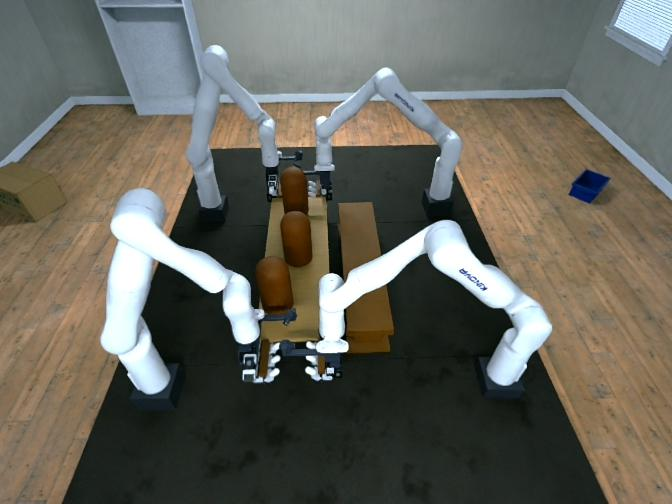

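Scene clock: 938.40 s.
Joint torques (N m): arm1=[1.23 -13.9 -1.1 -3.99 -0.75 0.7 0.16] | arm2=[1.02 -13.92 -0.29 -3.8 0.32 1.05 -0.32] | arm3=[1.62 -22.34 -0.58 -6.81 0.1 1.15 -0.4] | arm4=[0.47 -25.48 0.37 -7.61 -0.17 0.94 -0.24]
Motor temperatures (°C): arm1=[28 30 26 24 34 33 37] | arm2=[26 31 23 25 30 32 29] | arm3=[33 34 25 25 29 32 38] | arm4=[26 36 25 24 29 37 37]
Flange force (N): arm1=[3.4 6.8 7.1] | arm2=[1.9 4.9 7.7] | arm3=[2.5 3.7 3.9] | arm4=[0.7 4.8 8.1]
move: arm1 done; arm2 done; arm3 done; arm4 done
Joint velocities: within noise
arm1.joint_positions: joint1_rad=-0.013 joint2_rad=+0.324 joint3_rad=+0.000 joint4_rad=+2.179 joint5_rad=+0.000 joint6_rad=+0.639 joint7_rad=-0.005 hand_index_mcp=+0.764 hand_index_abd=+0.000 hand_index_pip=-0.707 hand_index_dip=+0.047 hand_middle_mcp=+0.762 hand_middle_abd=+0.000 hand_middle_pip=-0.710 hand_middle_dip=+0.047 hand_ring_mcp=+0.762 hand_ring_abd=+0.000 hand_ring_pip=-0.713 hand_ring_dip=+0.047 hand_thumb_cmc=+0.714 hand_thumb_axl=+0.677 hand_thumb_mcp=+0.224 hand_thumb_ipl=+0.168 hand_current_limit=+0.750 hand_speed=-0.600
arm1.joint_status: all done
arm1.hand_state: goal,goal,blocked,goal,goal,goal,blocked,goal,goal,goal,blocked,goal,goal,goal,goal,goal
arm1.index_mcp_current_ma: 27
arm1.index_abd_current_ma: 0
arm1.index_pip_current_ma: 88
arm1.index_dip_current_ma: 7
arm1.middle_mcp_current_ma: 21
arm1.middle_abd_current_ma: 0
arm1.middle_pip_current_ma: 78
arm1.middle_dip_current_ma: 5
arm1.ring_mcp_current_ma: 20
arm1.ring_abd_current_ma: 0
arm1.ring_pip_current_ma: 65
arm1.ring_dip_current_ma: 7
arm1.thumb_cmc_current_ma: 0
arm1.thumb_axl_current_ma: -1
arm1.thumb_mcp_current_ma: -5
arm1.thumb_ipl_current_ma: -1
arm1.hand_goal_index_mcp: 0.754
arm1.hand_goal_index_abd: 0.000
arm1.hand_goal_index_pip: -0.736
arm1.hand_goal_index_dip: 0.044
arm1.hand_goal_middle_mcp: 0.754
arm1.hand_goal_middle_abd: 0.000
arm1.hand_goal_middle_pip: -0.736
arm1.hand_goal_middle_dip: 0.044
arm1.hand_goal_ring_mcp: 0.754
arm1.hand_goal_ring_abd: 0.000
arm1.hand_goal_ring_pip: -0.736
arm1.hand_goal_ring_dip: 0.044
arm1.hand_goal_thumb_cmc: 0.714
arm1.hand_goal_thumb_axl: 0.678
arm1.hand_goal_thumb_mcp: 0.226
arm1.hand_goal_thumb_ipl: 0.168
arm1.hand: x=+0.4349 y=+0.1616 z=+0.9204 quat_wxyz=(-0.003, +1.000, +0.001, +0.002) (m; scene frame)
arm2.joint_positions: joint1_rad=-0.139 joint2_rad=+0.361 joint3_rad=+0.000 joint4_rad=+2.183 joint5_rad=+0.000 joint6_rad=+0.597 joint7_rad=-0.120 hand_index_mcp=+0.764 hand_index_abd=+0.000 hand_index_pip=-0.708 hand_index_dip=+0.047 hand_middle_mcp=+0.765 hand_middle_abd=+0.000 hand_middle_pip=-0.709 hand_middle_dip=+0.048 hand_ring_mcp=+0.764 hand_ring_abd=+0.000 hand_ring_pip=-0.711 hand_ring_dip=+0.047 hand_thumb_cmc=+0.714 hand_thumb_axl=+0.677 hand_thumb_mcp=-0.002 hand_thumb_ipl=-0.897 hand_current_limit=+0.750 hand_speed=-0.600
arm2.joint_status: all done
arm2.hand_state: goal,goal,blocked,goal,goal,goal,blocked,goal,goal,goal,blocked,goal,goal,goal,goal,goal
arm2.index_mcp_current_ma: 13
arm2.index_abd_current_ma: 0
arm2.index_pip_current_ma: 47
arm2.index_dip_current_ma: 2
arm2.middle_mcp_current_ma: 13
arm2.middle_abd_current_ma: 0
arm2.middle_pip_current_ma: 45
arm2.middle_dip_current_ma: 3
arm2.ring_mcp_current_ma: 11
arm2.ring_abd_current_ma: 0
arm2.ring_pip_current_ma: 40
arm2.ring_dip_current_ma: 2
arm2.thumb_cmc_current_ma: 0
arm2.thumb_axl_current_ma: 0
arm2.thumb_mcp_current_ma: -1
arm2.thumb_ipl_current_ma: 3
arm2.hand_goal_index_mcp: 0.754
arm2.hand_goal_index_abd: 0.000
arm2.hand_goal_index_pip: -0.736
arm2.hand_goal_index_dip: 0.044
arm2.hand_goal_middle_mcp: 0.754
arm2.hand_goal_middle_abd: 0.000
arm2.hand_goal_middle_pip: -0.736
arm2.hand_goal_middle_dip: 0.044
arm2.hand_goal_ring_mcp: 0.754
arm2.hand_goal_ring_abd: 0.000
arm2.hand_goal_ring_pip: -0.736
arm2.hand_goal_ring_dip: 0.044
arm2.hand_goal_thumb_cmc: 0.714
arm2.hand_goal_thumb_axl: 0.678
arm2.hand_goal_thumb_mcp: 0.000
arm2.hand_goal_thumb_ipl: -0.900
arm2.hand: x=-0.4874 y=+0.1593 z=+0.9201 quat_wxyz=(-0.002, +1.000, +0.001, -0.003) (m; scene frame)
arm3.joint_positions: joint1_rad=-0.071 joint2_rad=+0.765 joint3_rad=+0.000 joint4_rad=+1.297 joint5_rad=+0.000 joint6_rad=+1.080 joint7_rad=-0.019 hand_index_mcp=+0.754 hand_index_abd=+0.000 hand_index_pip=-0.710 hand_index_dip=+0.048 hand_middle_mcp=+0.755 hand_middle_abd=+0.000 hand_middle_pip=-0.713 hand_middle_dip=+0.047 hand_ring_mcp=+0.756 hand_ring_abd=+0.000 hand_ring_pip=-0.717 hand_ring_dip=+0.047 hand_thumb_cmc=+0.714 hand_thumb_axl=+0.677 hand_thumb_mcp=+0.224 hand_thumb_ipl=+0.168 hand_current_limit=+0.750 hand_speed=-0.600
arm3.joint_status: all done
arm3.hand_state: goal,goal,blocked,goal,goal,goal,blocked,goal,goal,goal,goal,goal,goal,goal,goal,goal
arm3.index_mcp_current_ma: 0
arm3.index_abd_current_ma: 0
arm3.index_pip_current_ma: 11
arm3.index_dip_current_ma: 0
arm3.middle_mcp_current_ma: 0
arm3.middle_abd_current_ma: 0
arm3.middle_pip_current_ma: 9
arm3.middle_dip_current_ma: 0
arm3.ring_mcp_current_ma: 0
arm3.ring_abd_current_ma: 0
arm3.ring_pip_current_ma: 6
arm3.ring_dip_current_ma: 0
arm3.thumb_cmc_current_ma: 0
arm3.thumb_axl_current_ma: 0
arm3.thumb_mcp_current_ma: 0
arm3.thumb_ipl_current_ma: 0
arm3.hand_goal_index_mcp: 0.754
arm3.hand_goal_index_abd: 0.000
arm3.hand_goal_index_pip: -0.736
arm3.hand_goal_index_dip: 0.044
arm3.hand_goal_middle_mcp: 0.754
arm3.hand_goal_middle_abd: 0.000
arm3.hand_goal_middle_pip: -0.736
arm3.hand_goal_middle_dip: 0.044
arm3.hand_goal_ring_mcp: 0.754
arm3.hand_goal_ring_abd: 0.000
arm3.hand_goal_ring_pip: -0.736
arm3.hand_goal_ring_dip: 0.044
arm3.hand_goal_thumb_cmc: 0.714
arm3.hand_goal_thumb_axl: 0.678
arm3.hand_goal_thumb_mcp: 0.226
arm3.hand_goal_thumb_ipl: 0.168
arm3.hand: x=-0.4418 y=+0.0848 z=+0.9210 quat_wxyz=(-0.005, -0.001, +1.000, +0.004) (m; scene frame)
arm4.joint_positions: joint1_rad=-0.041 joint2_rad=+0.805 joint3_rad=+0.000 joint4_rad=+1.301 joint5_rad=+0.000 joint6_rad=+1.035 joint7_rad=-0.082 hand_index_mcp=+0.761 hand_index_abd=+0.000 hand_index_pip=-0.712 hand_index_dip=+0.048 hand_middle_mcp=+0.760 hand_middle_abd=+0.000 hand_middle_pip=-0.713 hand_middle_dip=+0.047 hand_ring_mcp=+0.760 hand_ring_abd=+0.000 hand_ring_pip=-0.716 hand_ring_dip=+0.047 hand_thumb_cmc=+0.714 hand_thumb_axl=+0.677 hand_thumb_mcp=-0.002 hand_thumb_ipl=-0.897 hand_current_limit=+0.750 hand_speed=-0.600
arm4.joint_status: all done
arm4.hand_state: goal,goal,blocked,goal,goal,goal,blocked,goal,goal,goal,goal,goal,goal,goal,goal,goal
arm4.index_mcp_current_ma: 14
arm4.index_abd_current_ma: 0
arm4.index_pip_current_ma: 63
arm4.index_dip_current_ma: 7
arm4.middle_mcp_current_ma: 13
arm4.middle_abd_current_ma: 0
arm4.middle_pip_current_ma: 62
arm4.middle_dip_current_ma: 5
arm4.ring_mcp_current_ma: 13
arm4.ring_abd_current_ma: 0
arm4.ring_pip_current_ma: 50
arm4.ring_dip_current_ma: 5
arm4.thumb_cmc_current_ma: 0
arm4.thumb_axl_current_ma: -1
arm4.thumb_mcp_current_ma: -3
arm4.thumb_ipl_current_ma: 7
arm4.hand_goal_index_mcp: 0.754
arm4.hand_goal_index_abd: 0.000
arm4.hand_goal_index_pip: -0.736
arm4.hand_goal_index_dip: 0.044
arm4.hand_goal_middle_mcp: 0.754
arm4.hand_goal_middle_abd: 0.000
arm4.hand_goal_middle_pip: -0.736
arm4.hand_goal_middle_dip: 0.044
arm4.hand_goal_ring_mcp: 0.754
arm4.hand_goal_ring_abd: 0.000
arm4.hand_goal_ring_pip: -0.736
arm4.hand_goal_ring_dip: 0.044
arm4.hand_goal_thumb_cmc: 0.714
arm4.hand_goal_thumb_axl: 0.678
arm4.hand_goal_thumb_mcp: 0.000
arm4.hand_goal_thumb_ipl: -0.900
arm4.hand: x=+0.4807 y=+0.0873 z=+0.9222 quat_wxyz=(-0.001, -0.001, +1.000, -0.002) (m; scene frame)
pictures: arm1_cam_wrist, arm2_cam_wrist, arm3_cam_wrist, arm4_cam_wrist, cam_high
camera_calibration:
arm1_cam_wrist: T_world_to_cam=[[-0.800859, -0.598249, 0.0268684, 0.455593], [-0.387722, 0.552181, 0.738084, -0.648276], [-0.456394, 0.580684, -0.674174, 0.850342], [0, 0, 0, 1]] pos_world=[0.501607, 0.136744, 1.03952]
arm2_cam_wrist: T_world_to_cam=[[-0.777746, -0.625545, 0.0616799, -0.309759], [-0.390536, 0.557772, 0.732374, -1.0015], [-0.492536, 0.545513, -0.678103, 0.420027], [0, 0, 0, 1]] pos_world=[-0.425157, 0.13571, 1.0374]
arm3_cam_wrist: T_world_to_cam=[[0.810105, 0.58583, -0.0230831, 0.364474], [0.408838, -0.536258, 0.73843, -0.503261], [0.420216, -0.607643, -0.673935, 0.978771], [0, 0, 0, 1]] pos_world=[-0.500806, 0.111346, 1.03966]
arm4_cam_wrist: T_world_to_cam=[[0.759656, 0.650248, 0.0100443, -0.402958], [0.450963, -0.537842, 0.712291, -0.871779], [0.468568, -0.536566, -0.701812, 0.592196], [0, 0, 0, 1]] pos_world=[0.421765, 0.110896, 1.04062]

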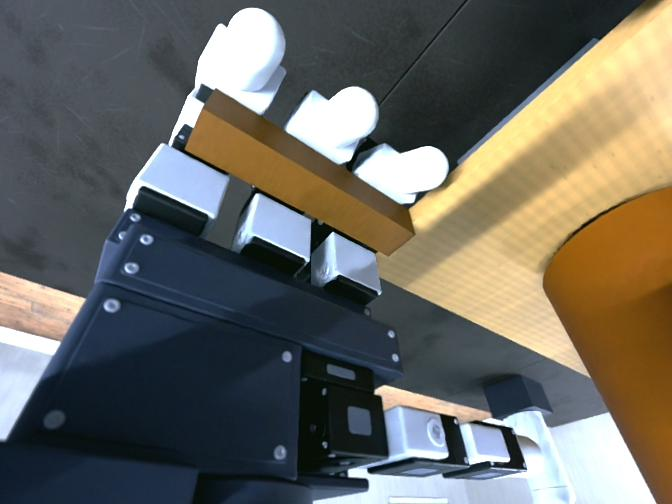

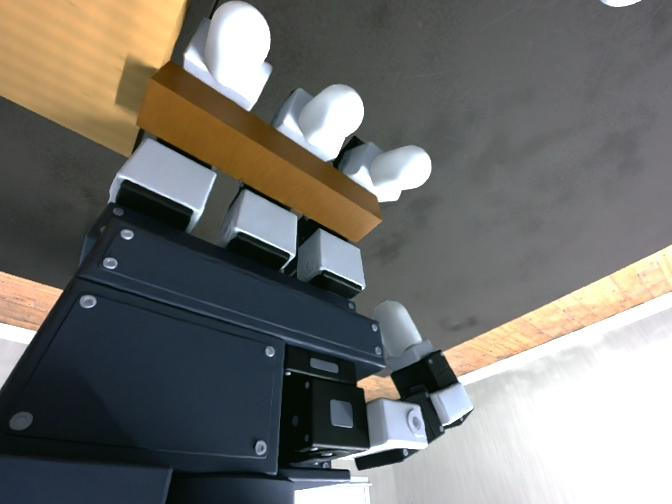

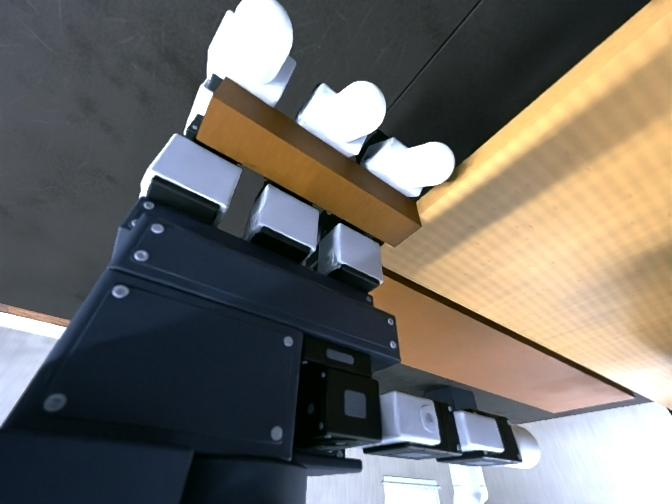

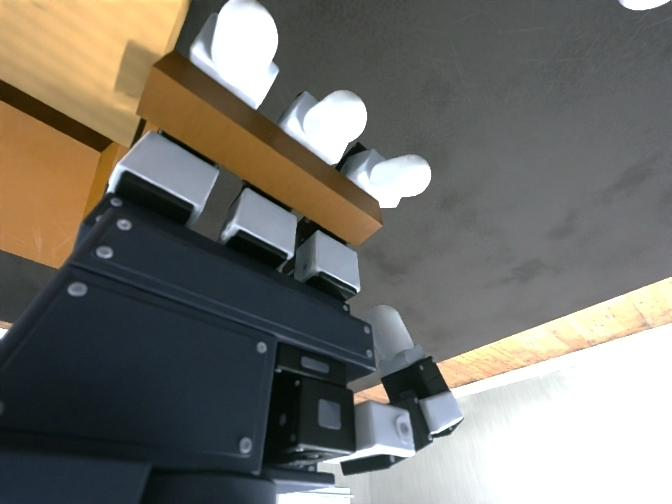

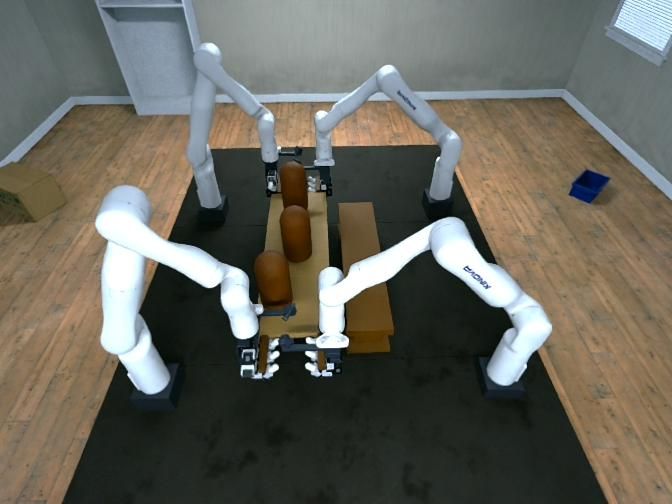

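Emit:
move(arm1={"joints": {"joint1_rad": -0.0146, "joint2_rad": 0.4331, "joint4_rad": 1.9819, "joint6_rad": 0.7265, "joint7_rad": -0.0070}, "min_time_s": 4}, arm2={"joints": {"joint1_rad": -0.1224, "joint2_rad": 0.4661, "joint4_rad": 1.9826, "joint6_rad": 0.6929, "joint7_rad": -0.1035}, "min_time_s": 4}, arm3={"joints": {"joint1_rad": -0.0709, "joint2_rad": 0.6324, "joint4_rad": 1.5614, "joint6_rad": 0.9477, "joint7_rad": -0.0194}, "min_time_s": 4}, arm4={"joints": {"joint1_rad": -0.0495, "joint2_rad": 0.6781, "joint4_rad": 1.5686, "joint6_rad": 0.8949, "joint7_rad": -0.0899}, "min_time_s": 4}, cameras=["all"])

Scene clock: 1068.47 s.
Joint torques (N m): arm1=[1.72 -16.54 -0.41 -3.63 -0.52 1.44 0.13] | arm2=[0.83 -16.51 -0.59 -3.24 0.19 1.94 -0.22] | arm3=[0.81 -19.03 -1.53 -4.57 -0.33 1.97 -0.26] | arm4=[1.72 -21.92 1.54 -5.22 0.27 1.8 -0.32]
Motor temperatures (°C): arm1=[28 30 26 24 34 33 37] | arm2=[26 31 23 25 30 33 29] | arm3=[33 36 25 25 29 32 38] | arm4=[26 40 25 24 28 37 37]
Flange force (N): arm1=[4.2 8.9 7.3] | arm2=[1.5 7.7 7.9] | arm3=[1.2 6.6 3.6] | arm4=[3.2 7.0 8.0]
move: arm1 done; arm2 done; arm3 done; arm4 done
Joint velocities: within noise
arm1.joint_positions: joint1_rad=-0.015 joint2_rad=+0.433 joint3_rad=+0.000 joint4_rad=+1.982 joint5_rad=+0.000 joint6_rad=+0.726 joint7_rad=-0.007 hand_index_mcp=+0.756 hand_index_abd=+0.000 hand_index_pip=-0.707 hand_index_dip=+0.047 hand_middle_mcp=+0.754 hand_middle_abd=+0.000 hand_middle_pip=-0.710 hand_middle_dip=+0.047 hand_ring_mcp=+0.758 hand_ring_abd=+0.000 hand_ring_pip=-0.713 hand_ring_dip=+0.047 hand_thumb_cmc=+0.714 hand_thumb_axl=+0.677 hand_thumb_mcp=+0.224 hand_thumb_ipl=+0.168 hand_current_limit=+0.750 hand_speed=-0.600
arm1.joint_status: all done
arm1.hand_state: goal,goal,blocked,goal,goal,goal,blocked,goal,goal,goal,blocked,goal,goal,goal,goal,goal
arm1.index_mcp_current_ma: 4
arm1.index_abd_current_ma: 0
arm1.index_pip_current_ma: 88
arm1.index_dip_current_ma: 7
arm1.middle_mcp_current_ma: 1
arm1.middle_abd_current_ma: 0
arm1.middle_pip_current_ma: 78
arm1.middle_dip_current_ma: 5
arm1.ring_mcp_current_ma: 9
arm1.ring_abd_current_ma: 0
arm1.ring_pip_current_ma: 65
arm1.ring_dip_current_ma: 7
arm1.thumb_cmc_current_ma: 0
arm1.thumb_axl_current_ma: -1
arm1.thumb_mcp_current_ma: -5
arm1.thumb_ipl_current_ma: -1
arm1.hand_goal_index_mcp: 0.754
arm1.hand_goal_index_abd: 0.000
arm1.hand_goal_index_pip: -0.736
arm1.hand_goal_index_dip: 0.044
arm1.hand_goal_middle_mcp: 0.754
arm1.hand_goal_middle_abd: 0.000
arm1.hand_goal_middle_pip: -0.736
arm1.hand_goal_middle_dip: 0.044
arm1.hand_goal_ring_mcp: 0.754
arm1.hand_goal_ring_abd: 0.000
arm1.hand_goal_ring_pip: -0.736
arm1.hand_goal_ring_dip: 0.044
arm1.hand_goal_thumb_cmc: 0.714
arm1.hand_goal_thumb_axl: 0.678
arm1.hand_goal_thumb_mcp: 0.226
arm1.hand_goal_thumb_ipl: 0.168
arm1.hand: x=+0.4361 y=+0.0974 z=+0.9204 quat_wxyz=(-0.003, +1.000, +0.001, +0.002) (m; scene frame)
arm2.joint_positions: joint1_rad=-0.122 joint2_rad=+0.466 joint3_rad=+0.000 joint4_rad=+1.983 joint5_rad=+0.000 joint6_rad=+0.693 joint7_rad=-0.103 hand_index_mcp=+0.757 hand_index_abd=+0.000 hand_index_pip=-0.708 hand_index_dip=+0.047 hand_middle_mcp=+0.757 hand_middle_abd=+0.000 hand_middle_pip=-0.709 hand_middle_dip=+0.048 hand_ring_mcp=+0.756 hand_ring_abd=+0.000 hand_ring_pip=-0.711 hand_ring_dip=+0.047 hand_thumb_cmc=+0.714 hand_thumb_axl=+0.677 hand_thumb_mcp=-0.002 hand_thumb_ipl=-0.897 hand_current_limit=+0.750 hand_speed=-0.600
arm2.joint_status: all done
arm2.hand_state: goal,goal,blocked,goal,goal,goal,blocked,goal,goal,goal,blocked,goal,goal,goal,goal,goal
arm2.index_mcp_current_ma: 2
arm2.index_abd_current_ma: 0
arm2.index_pip_current_ma: 47
arm2.index_dip_current_ma: 2
arm2.middle_mcp_current_ma: 2
arm2.middle_abd_current_ma: 0
arm2.middle_pip_current_ma: 45
arm2.middle_dip_current_ma: 3
arm2.ring_mcp_current_ma: 1
arm2.ring_abd_current_ma: 0
arm2.ring_pip_current_ma: 40
arm2.ring_dip_current_ma: 2
arm2.thumb_cmc_current_ma: 0
arm2.thumb_axl_current_ma: 0
arm2.thumb_mcp_current_ma: -1
arm2.thumb_ipl_current_ma: 3
arm2.hand_goal_index_mcp: 0.754
arm2.hand_goal_index_abd: 0.000
arm2.hand_goal_index_pip: -0.736
arm2.hand_goal_index_dip: 0.044
arm2.hand_goal_middle_mcp: 0.754
arm2.hand_goal_middle_abd: 0.000
arm2.hand_goal_middle_pip: -0.736
arm2.hand_goal_middle_dip: 0.044
arm2.hand_goal_ring_mcp: 0.754
arm2.hand_goal_ring_abd: 0.000
arm2.hand_goal_ring_pip: -0.736
arm2.hand_goal_ring_dip: 0.044
arm2.hand_goal_thumb_cmc: 0.714
arm2.hand_goal_thumb_axl: 0.678
arm2.hand_goal_thumb_mcp: 0.000
arm2.hand_goal_thumb_ipl: -0.900
arm2.hand: x=-0.4861 y=+0.0953 z=+0.9202 quat_wxyz=(-0.002, +1.000, +0.001, -0.003) (m; scene frame)
arm3.joint_positions: joint1_rad=-0.071 joint2_rad=+0.632 joint3_rad=+0.000 joint4_rad=+1.561 joint5_rad=+0.000 joint6_rad=+0.948 joint7_rad=-0.019 hand_index_mcp=+0.750 hand_index_abd=+0.000 hand_index_pip=-0.710 hand_index_dip=+0.049 hand_middle_mcp=+0.751 hand_middle_abd=+0.000 hand_middle_pip=-0.713 hand_middle_dip=+0.048 hand_ring_mcp=+0.751 hand_ring_abd=+0.000 hand_ring_pip=-0.717 hand_ring_dip=+0.048 hand_thumb_cmc=+0.714 hand_thumb_axl=+0.677 hand_thumb_mcp=+0.224 hand_thumb_ipl=+0.168 hand_current_limit=+0.750 hand_speed=-0.600
arm3.joint_status: all done
arm3.hand_state: goal,goal,blocked,goal,goal,goal,blocked,goal,goal,goal,goal,goal,goal,goal,goal,goal
arm3.index_mcp_current_ma: 0
arm3.index_abd_current_ma: 0
arm3.index_pip_current_ma: 11
arm3.index_dip_current_ma: 0
arm3.middle_mcp_current_ma: 0
arm3.middle_abd_current_ma: 0
arm3.middle_pip_current_ma: 9
arm3.middle_dip_current_ma: 0
arm3.ring_mcp_current_ma: 0
arm3.ring_abd_current_ma: 0
arm3.ring_pip_current_ma: 6
arm3.ring_dip_current_ma: 0
arm3.thumb_cmc_current_ma: 0
arm3.thumb_axl_current_ma: 0
arm3.thumb_mcp_current_ma: 0
arm3.thumb_ipl_current_ma: 0
arm3.hand_goal_index_mcp: 0.754
arm3.hand_goal_index_abd: 0.000
arm3.hand_goal_index_pip: -0.736
arm3.hand_goal_index_dip: 0.044
arm3.hand_goal_middle_mcp: 0.754
arm3.hand_goal_middle_abd: 0.000
arm3.hand_goal_middle_pip: -0.736
arm3.hand_goal_middle_dip: 0.044
arm3.hand_goal_ring_mcp: 0.754
arm3.hand_goal_ring_abd: 0.000
arm3.hand_goal_ring_pip: -0.736
arm3.hand_goal_ring_dip: 0.044
arm3.hand_goal_thumb_cmc: 0.714
arm3.hand_goal_thumb_axl: 0.678
arm3.hand_goal_thumb_mcp: 0.226
arm3.hand_goal_thumb_ipl: 0.168
arm3.hand: x=-0.4406 y=+0.0204 z=+0.9210 quat_wxyz=(-0.005, -0.001, +1.000, +0.004) (m; scene frame)
arm4.joint_positions: joint1_rad=-0.050 joint2_rad=+0.678 joint3_rad=+0.000 joint4_rad=+1.569 joint5_rad=+0.000 joint6_rad=+0.895 joint7_rad=-0.090 hand_index_mcp=+0.758 hand_index_abd=+0.000 hand_index_pip=-0.712 hand_index_dip=+0.049 hand_middle_mcp=+0.755 hand_middle_abd=+0.000 hand_middle_pip=-0.713 hand_middle_dip=+0.047 hand_ring_mcp=+0.755 hand_ring_abd=+0.000 hand_ring_pip=-0.716 hand_ring_dip=+0.048 hand_thumb_cmc=+0.714 hand_thumb_axl=+0.677 hand_thumb_mcp=-0.002 hand_thumb_ipl=-0.897 hand_current_limit=+0.750 hand_speed=-0.600
arm4.joint_status: all done
arm4.hand_state: goal,goal,blocked,goal,goal,goal,blocked,goal,goal,goal,goal,goal,goal,goal,goal,goal
arm4.index_mcp_current_ma: 8
arm4.index_abd_current_ma: 0
arm4.index_pip_current_ma: 63
arm4.index_dip_current_ma: 8
arm4.middle_mcp_current_ma: 1
arm4.middle_abd_current_ma: 0
arm4.middle_pip_current_ma: 62
arm4.middle_dip_current_ma: 5
arm4.ring_mcp_current_ma: 1
arm4.ring_abd_current_ma: 0
arm4.ring_pip_current_ma: 50
arm4.ring_dip_current_ma: 6
arm4.thumb_cmc_current_ma: 0
arm4.thumb_axl_current_ma: -1
arm4.thumb_mcp_current_ma: -3
arm4.thumb_ipl_current_ma: 7
arm4.hand_goal_index_mcp: 0.754
arm4.hand_goal_index_abd: 0.000
arm4.hand_goal_index_pip: -0.736
arm4.hand_goal_index_dip: 0.044
arm4.hand_goal_middle_mcp: 0.754
arm4.hand_goal_middle_abd: 0.000
arm4.hand_goal_middle_pip: -0.736
arm4.hand_goal_middle_dip: 0.044
arm4.hand_goal_ring_mcp: 0.754
arm4.hand_goal_ring_abd: 0.000
arm4.hand_goal_ring_pip: -0.736
arm4.hand_goal_ring_dip: 0.044
arm4.hand_goal_thumb_cmc: 0.714
arm4.hand_goal_thumb_axl: 0.678
arm4.hand_goal_thumb_mcp: 0.000
arm4.hand_goal_thumb_ipl: -0.900
arm4.hand: x=+0.4819 y=+0.0229 z=+0.9222 quat_wxyz=(-0.001, -0.001, +1.000, -0.002) (m; scene frame)
pictures: arm1_cam_wrist, arm2_cam_wrist, arm3_cam_wrist, arm4_cam_wrist, cam_high
camera_calibration:
arm1_cam_wrist: T_world_to_cam=[[-0.800858, -0.598247, 0.026953, 0.418117], [-0.38773, 0.552294, 0.737995, -0.612328], [-0.456389, 0.580579, -0.674267, 0.888215], [0, 0, 0, 1]] pos_world=[0.502807, 0.0726433, 1.03952]
arm2_cam_wrist: T_world_to_cam=[[-0.777748, -0.625551, 0.0615913, -0.348691], [-0.390526, 0.557659, 0.732466, -0.965378], [-0.492542, 0.545621, -0.678012, 0.455476], [0, 0, 0, 1]] pos_world=[-0.423857, 0.0717104, 1.0374]
arm3_cam_wrist: T_world_to_cam=[[0.810129, 0.585799, -0.0230388, 0.401118], [0.40879, -0.536293, 0.738431, -0.538424], [0.420217, -0.607642, -0.673935, 0.939161], [0, 0, 0, 1]] pos_world=[-0.499506, 0.046946, 1.03976]
arm4_cam_wrist: T_world_to_cam=[[0.759656, 0.650248, 0.0100443, -0.361995], [0.450963, -0.537842, 0.712291, -0.907028], [0.468568, -0.536566, -0.701812, 0.557149], [0, 0, 0, 1]] pos_world=[0.422965, 0.0464959, 1.04072]

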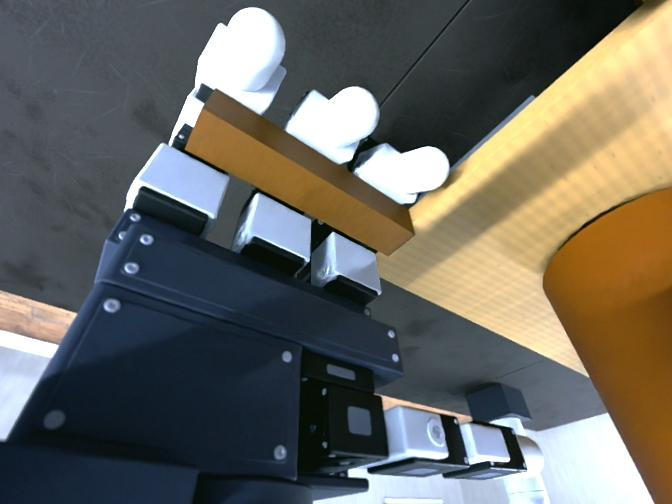

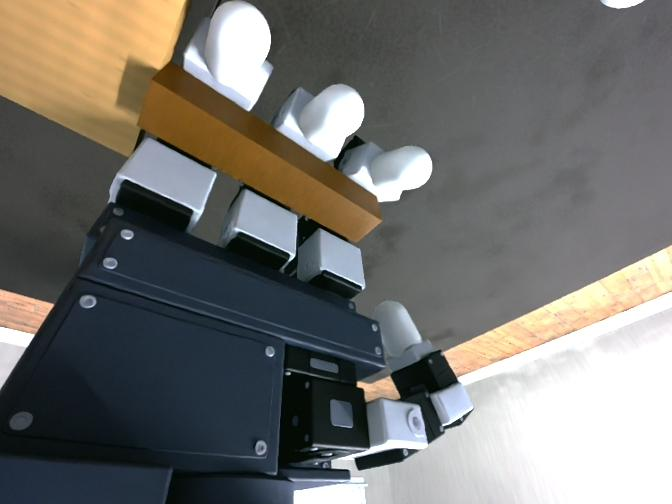

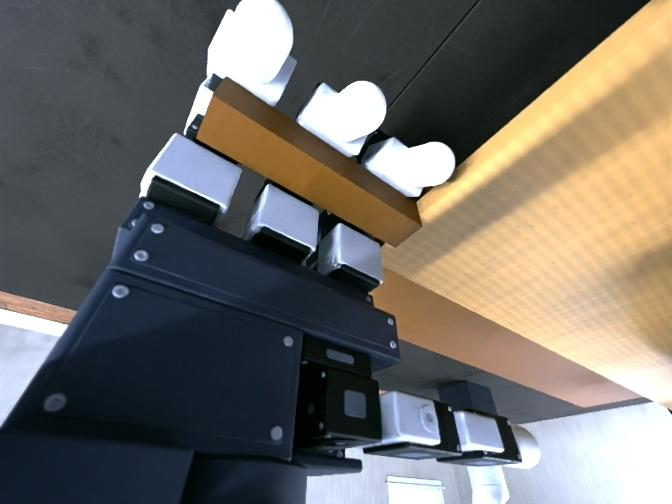

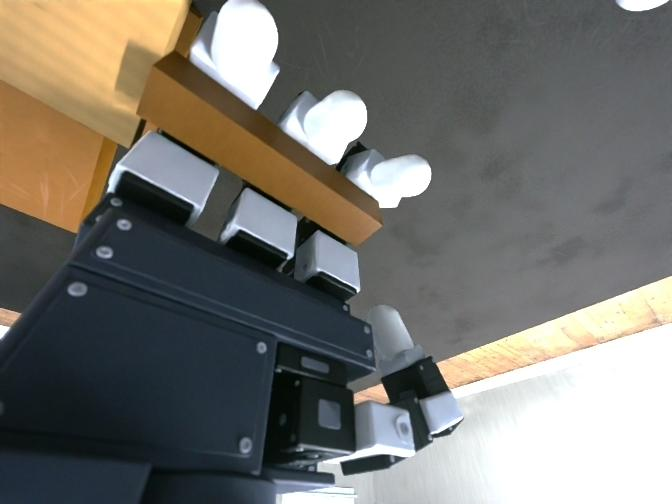

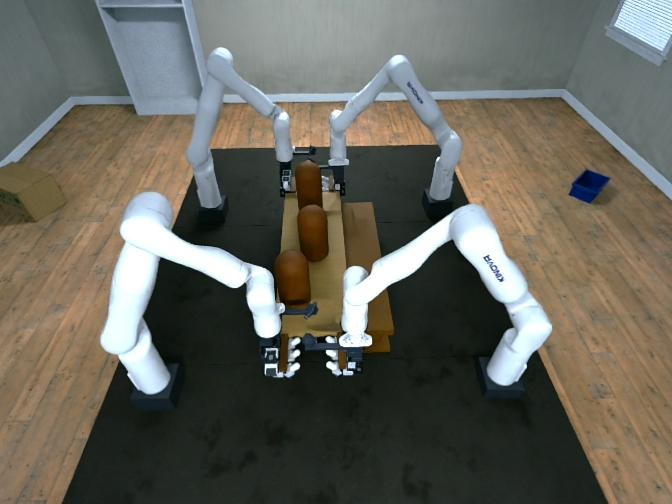

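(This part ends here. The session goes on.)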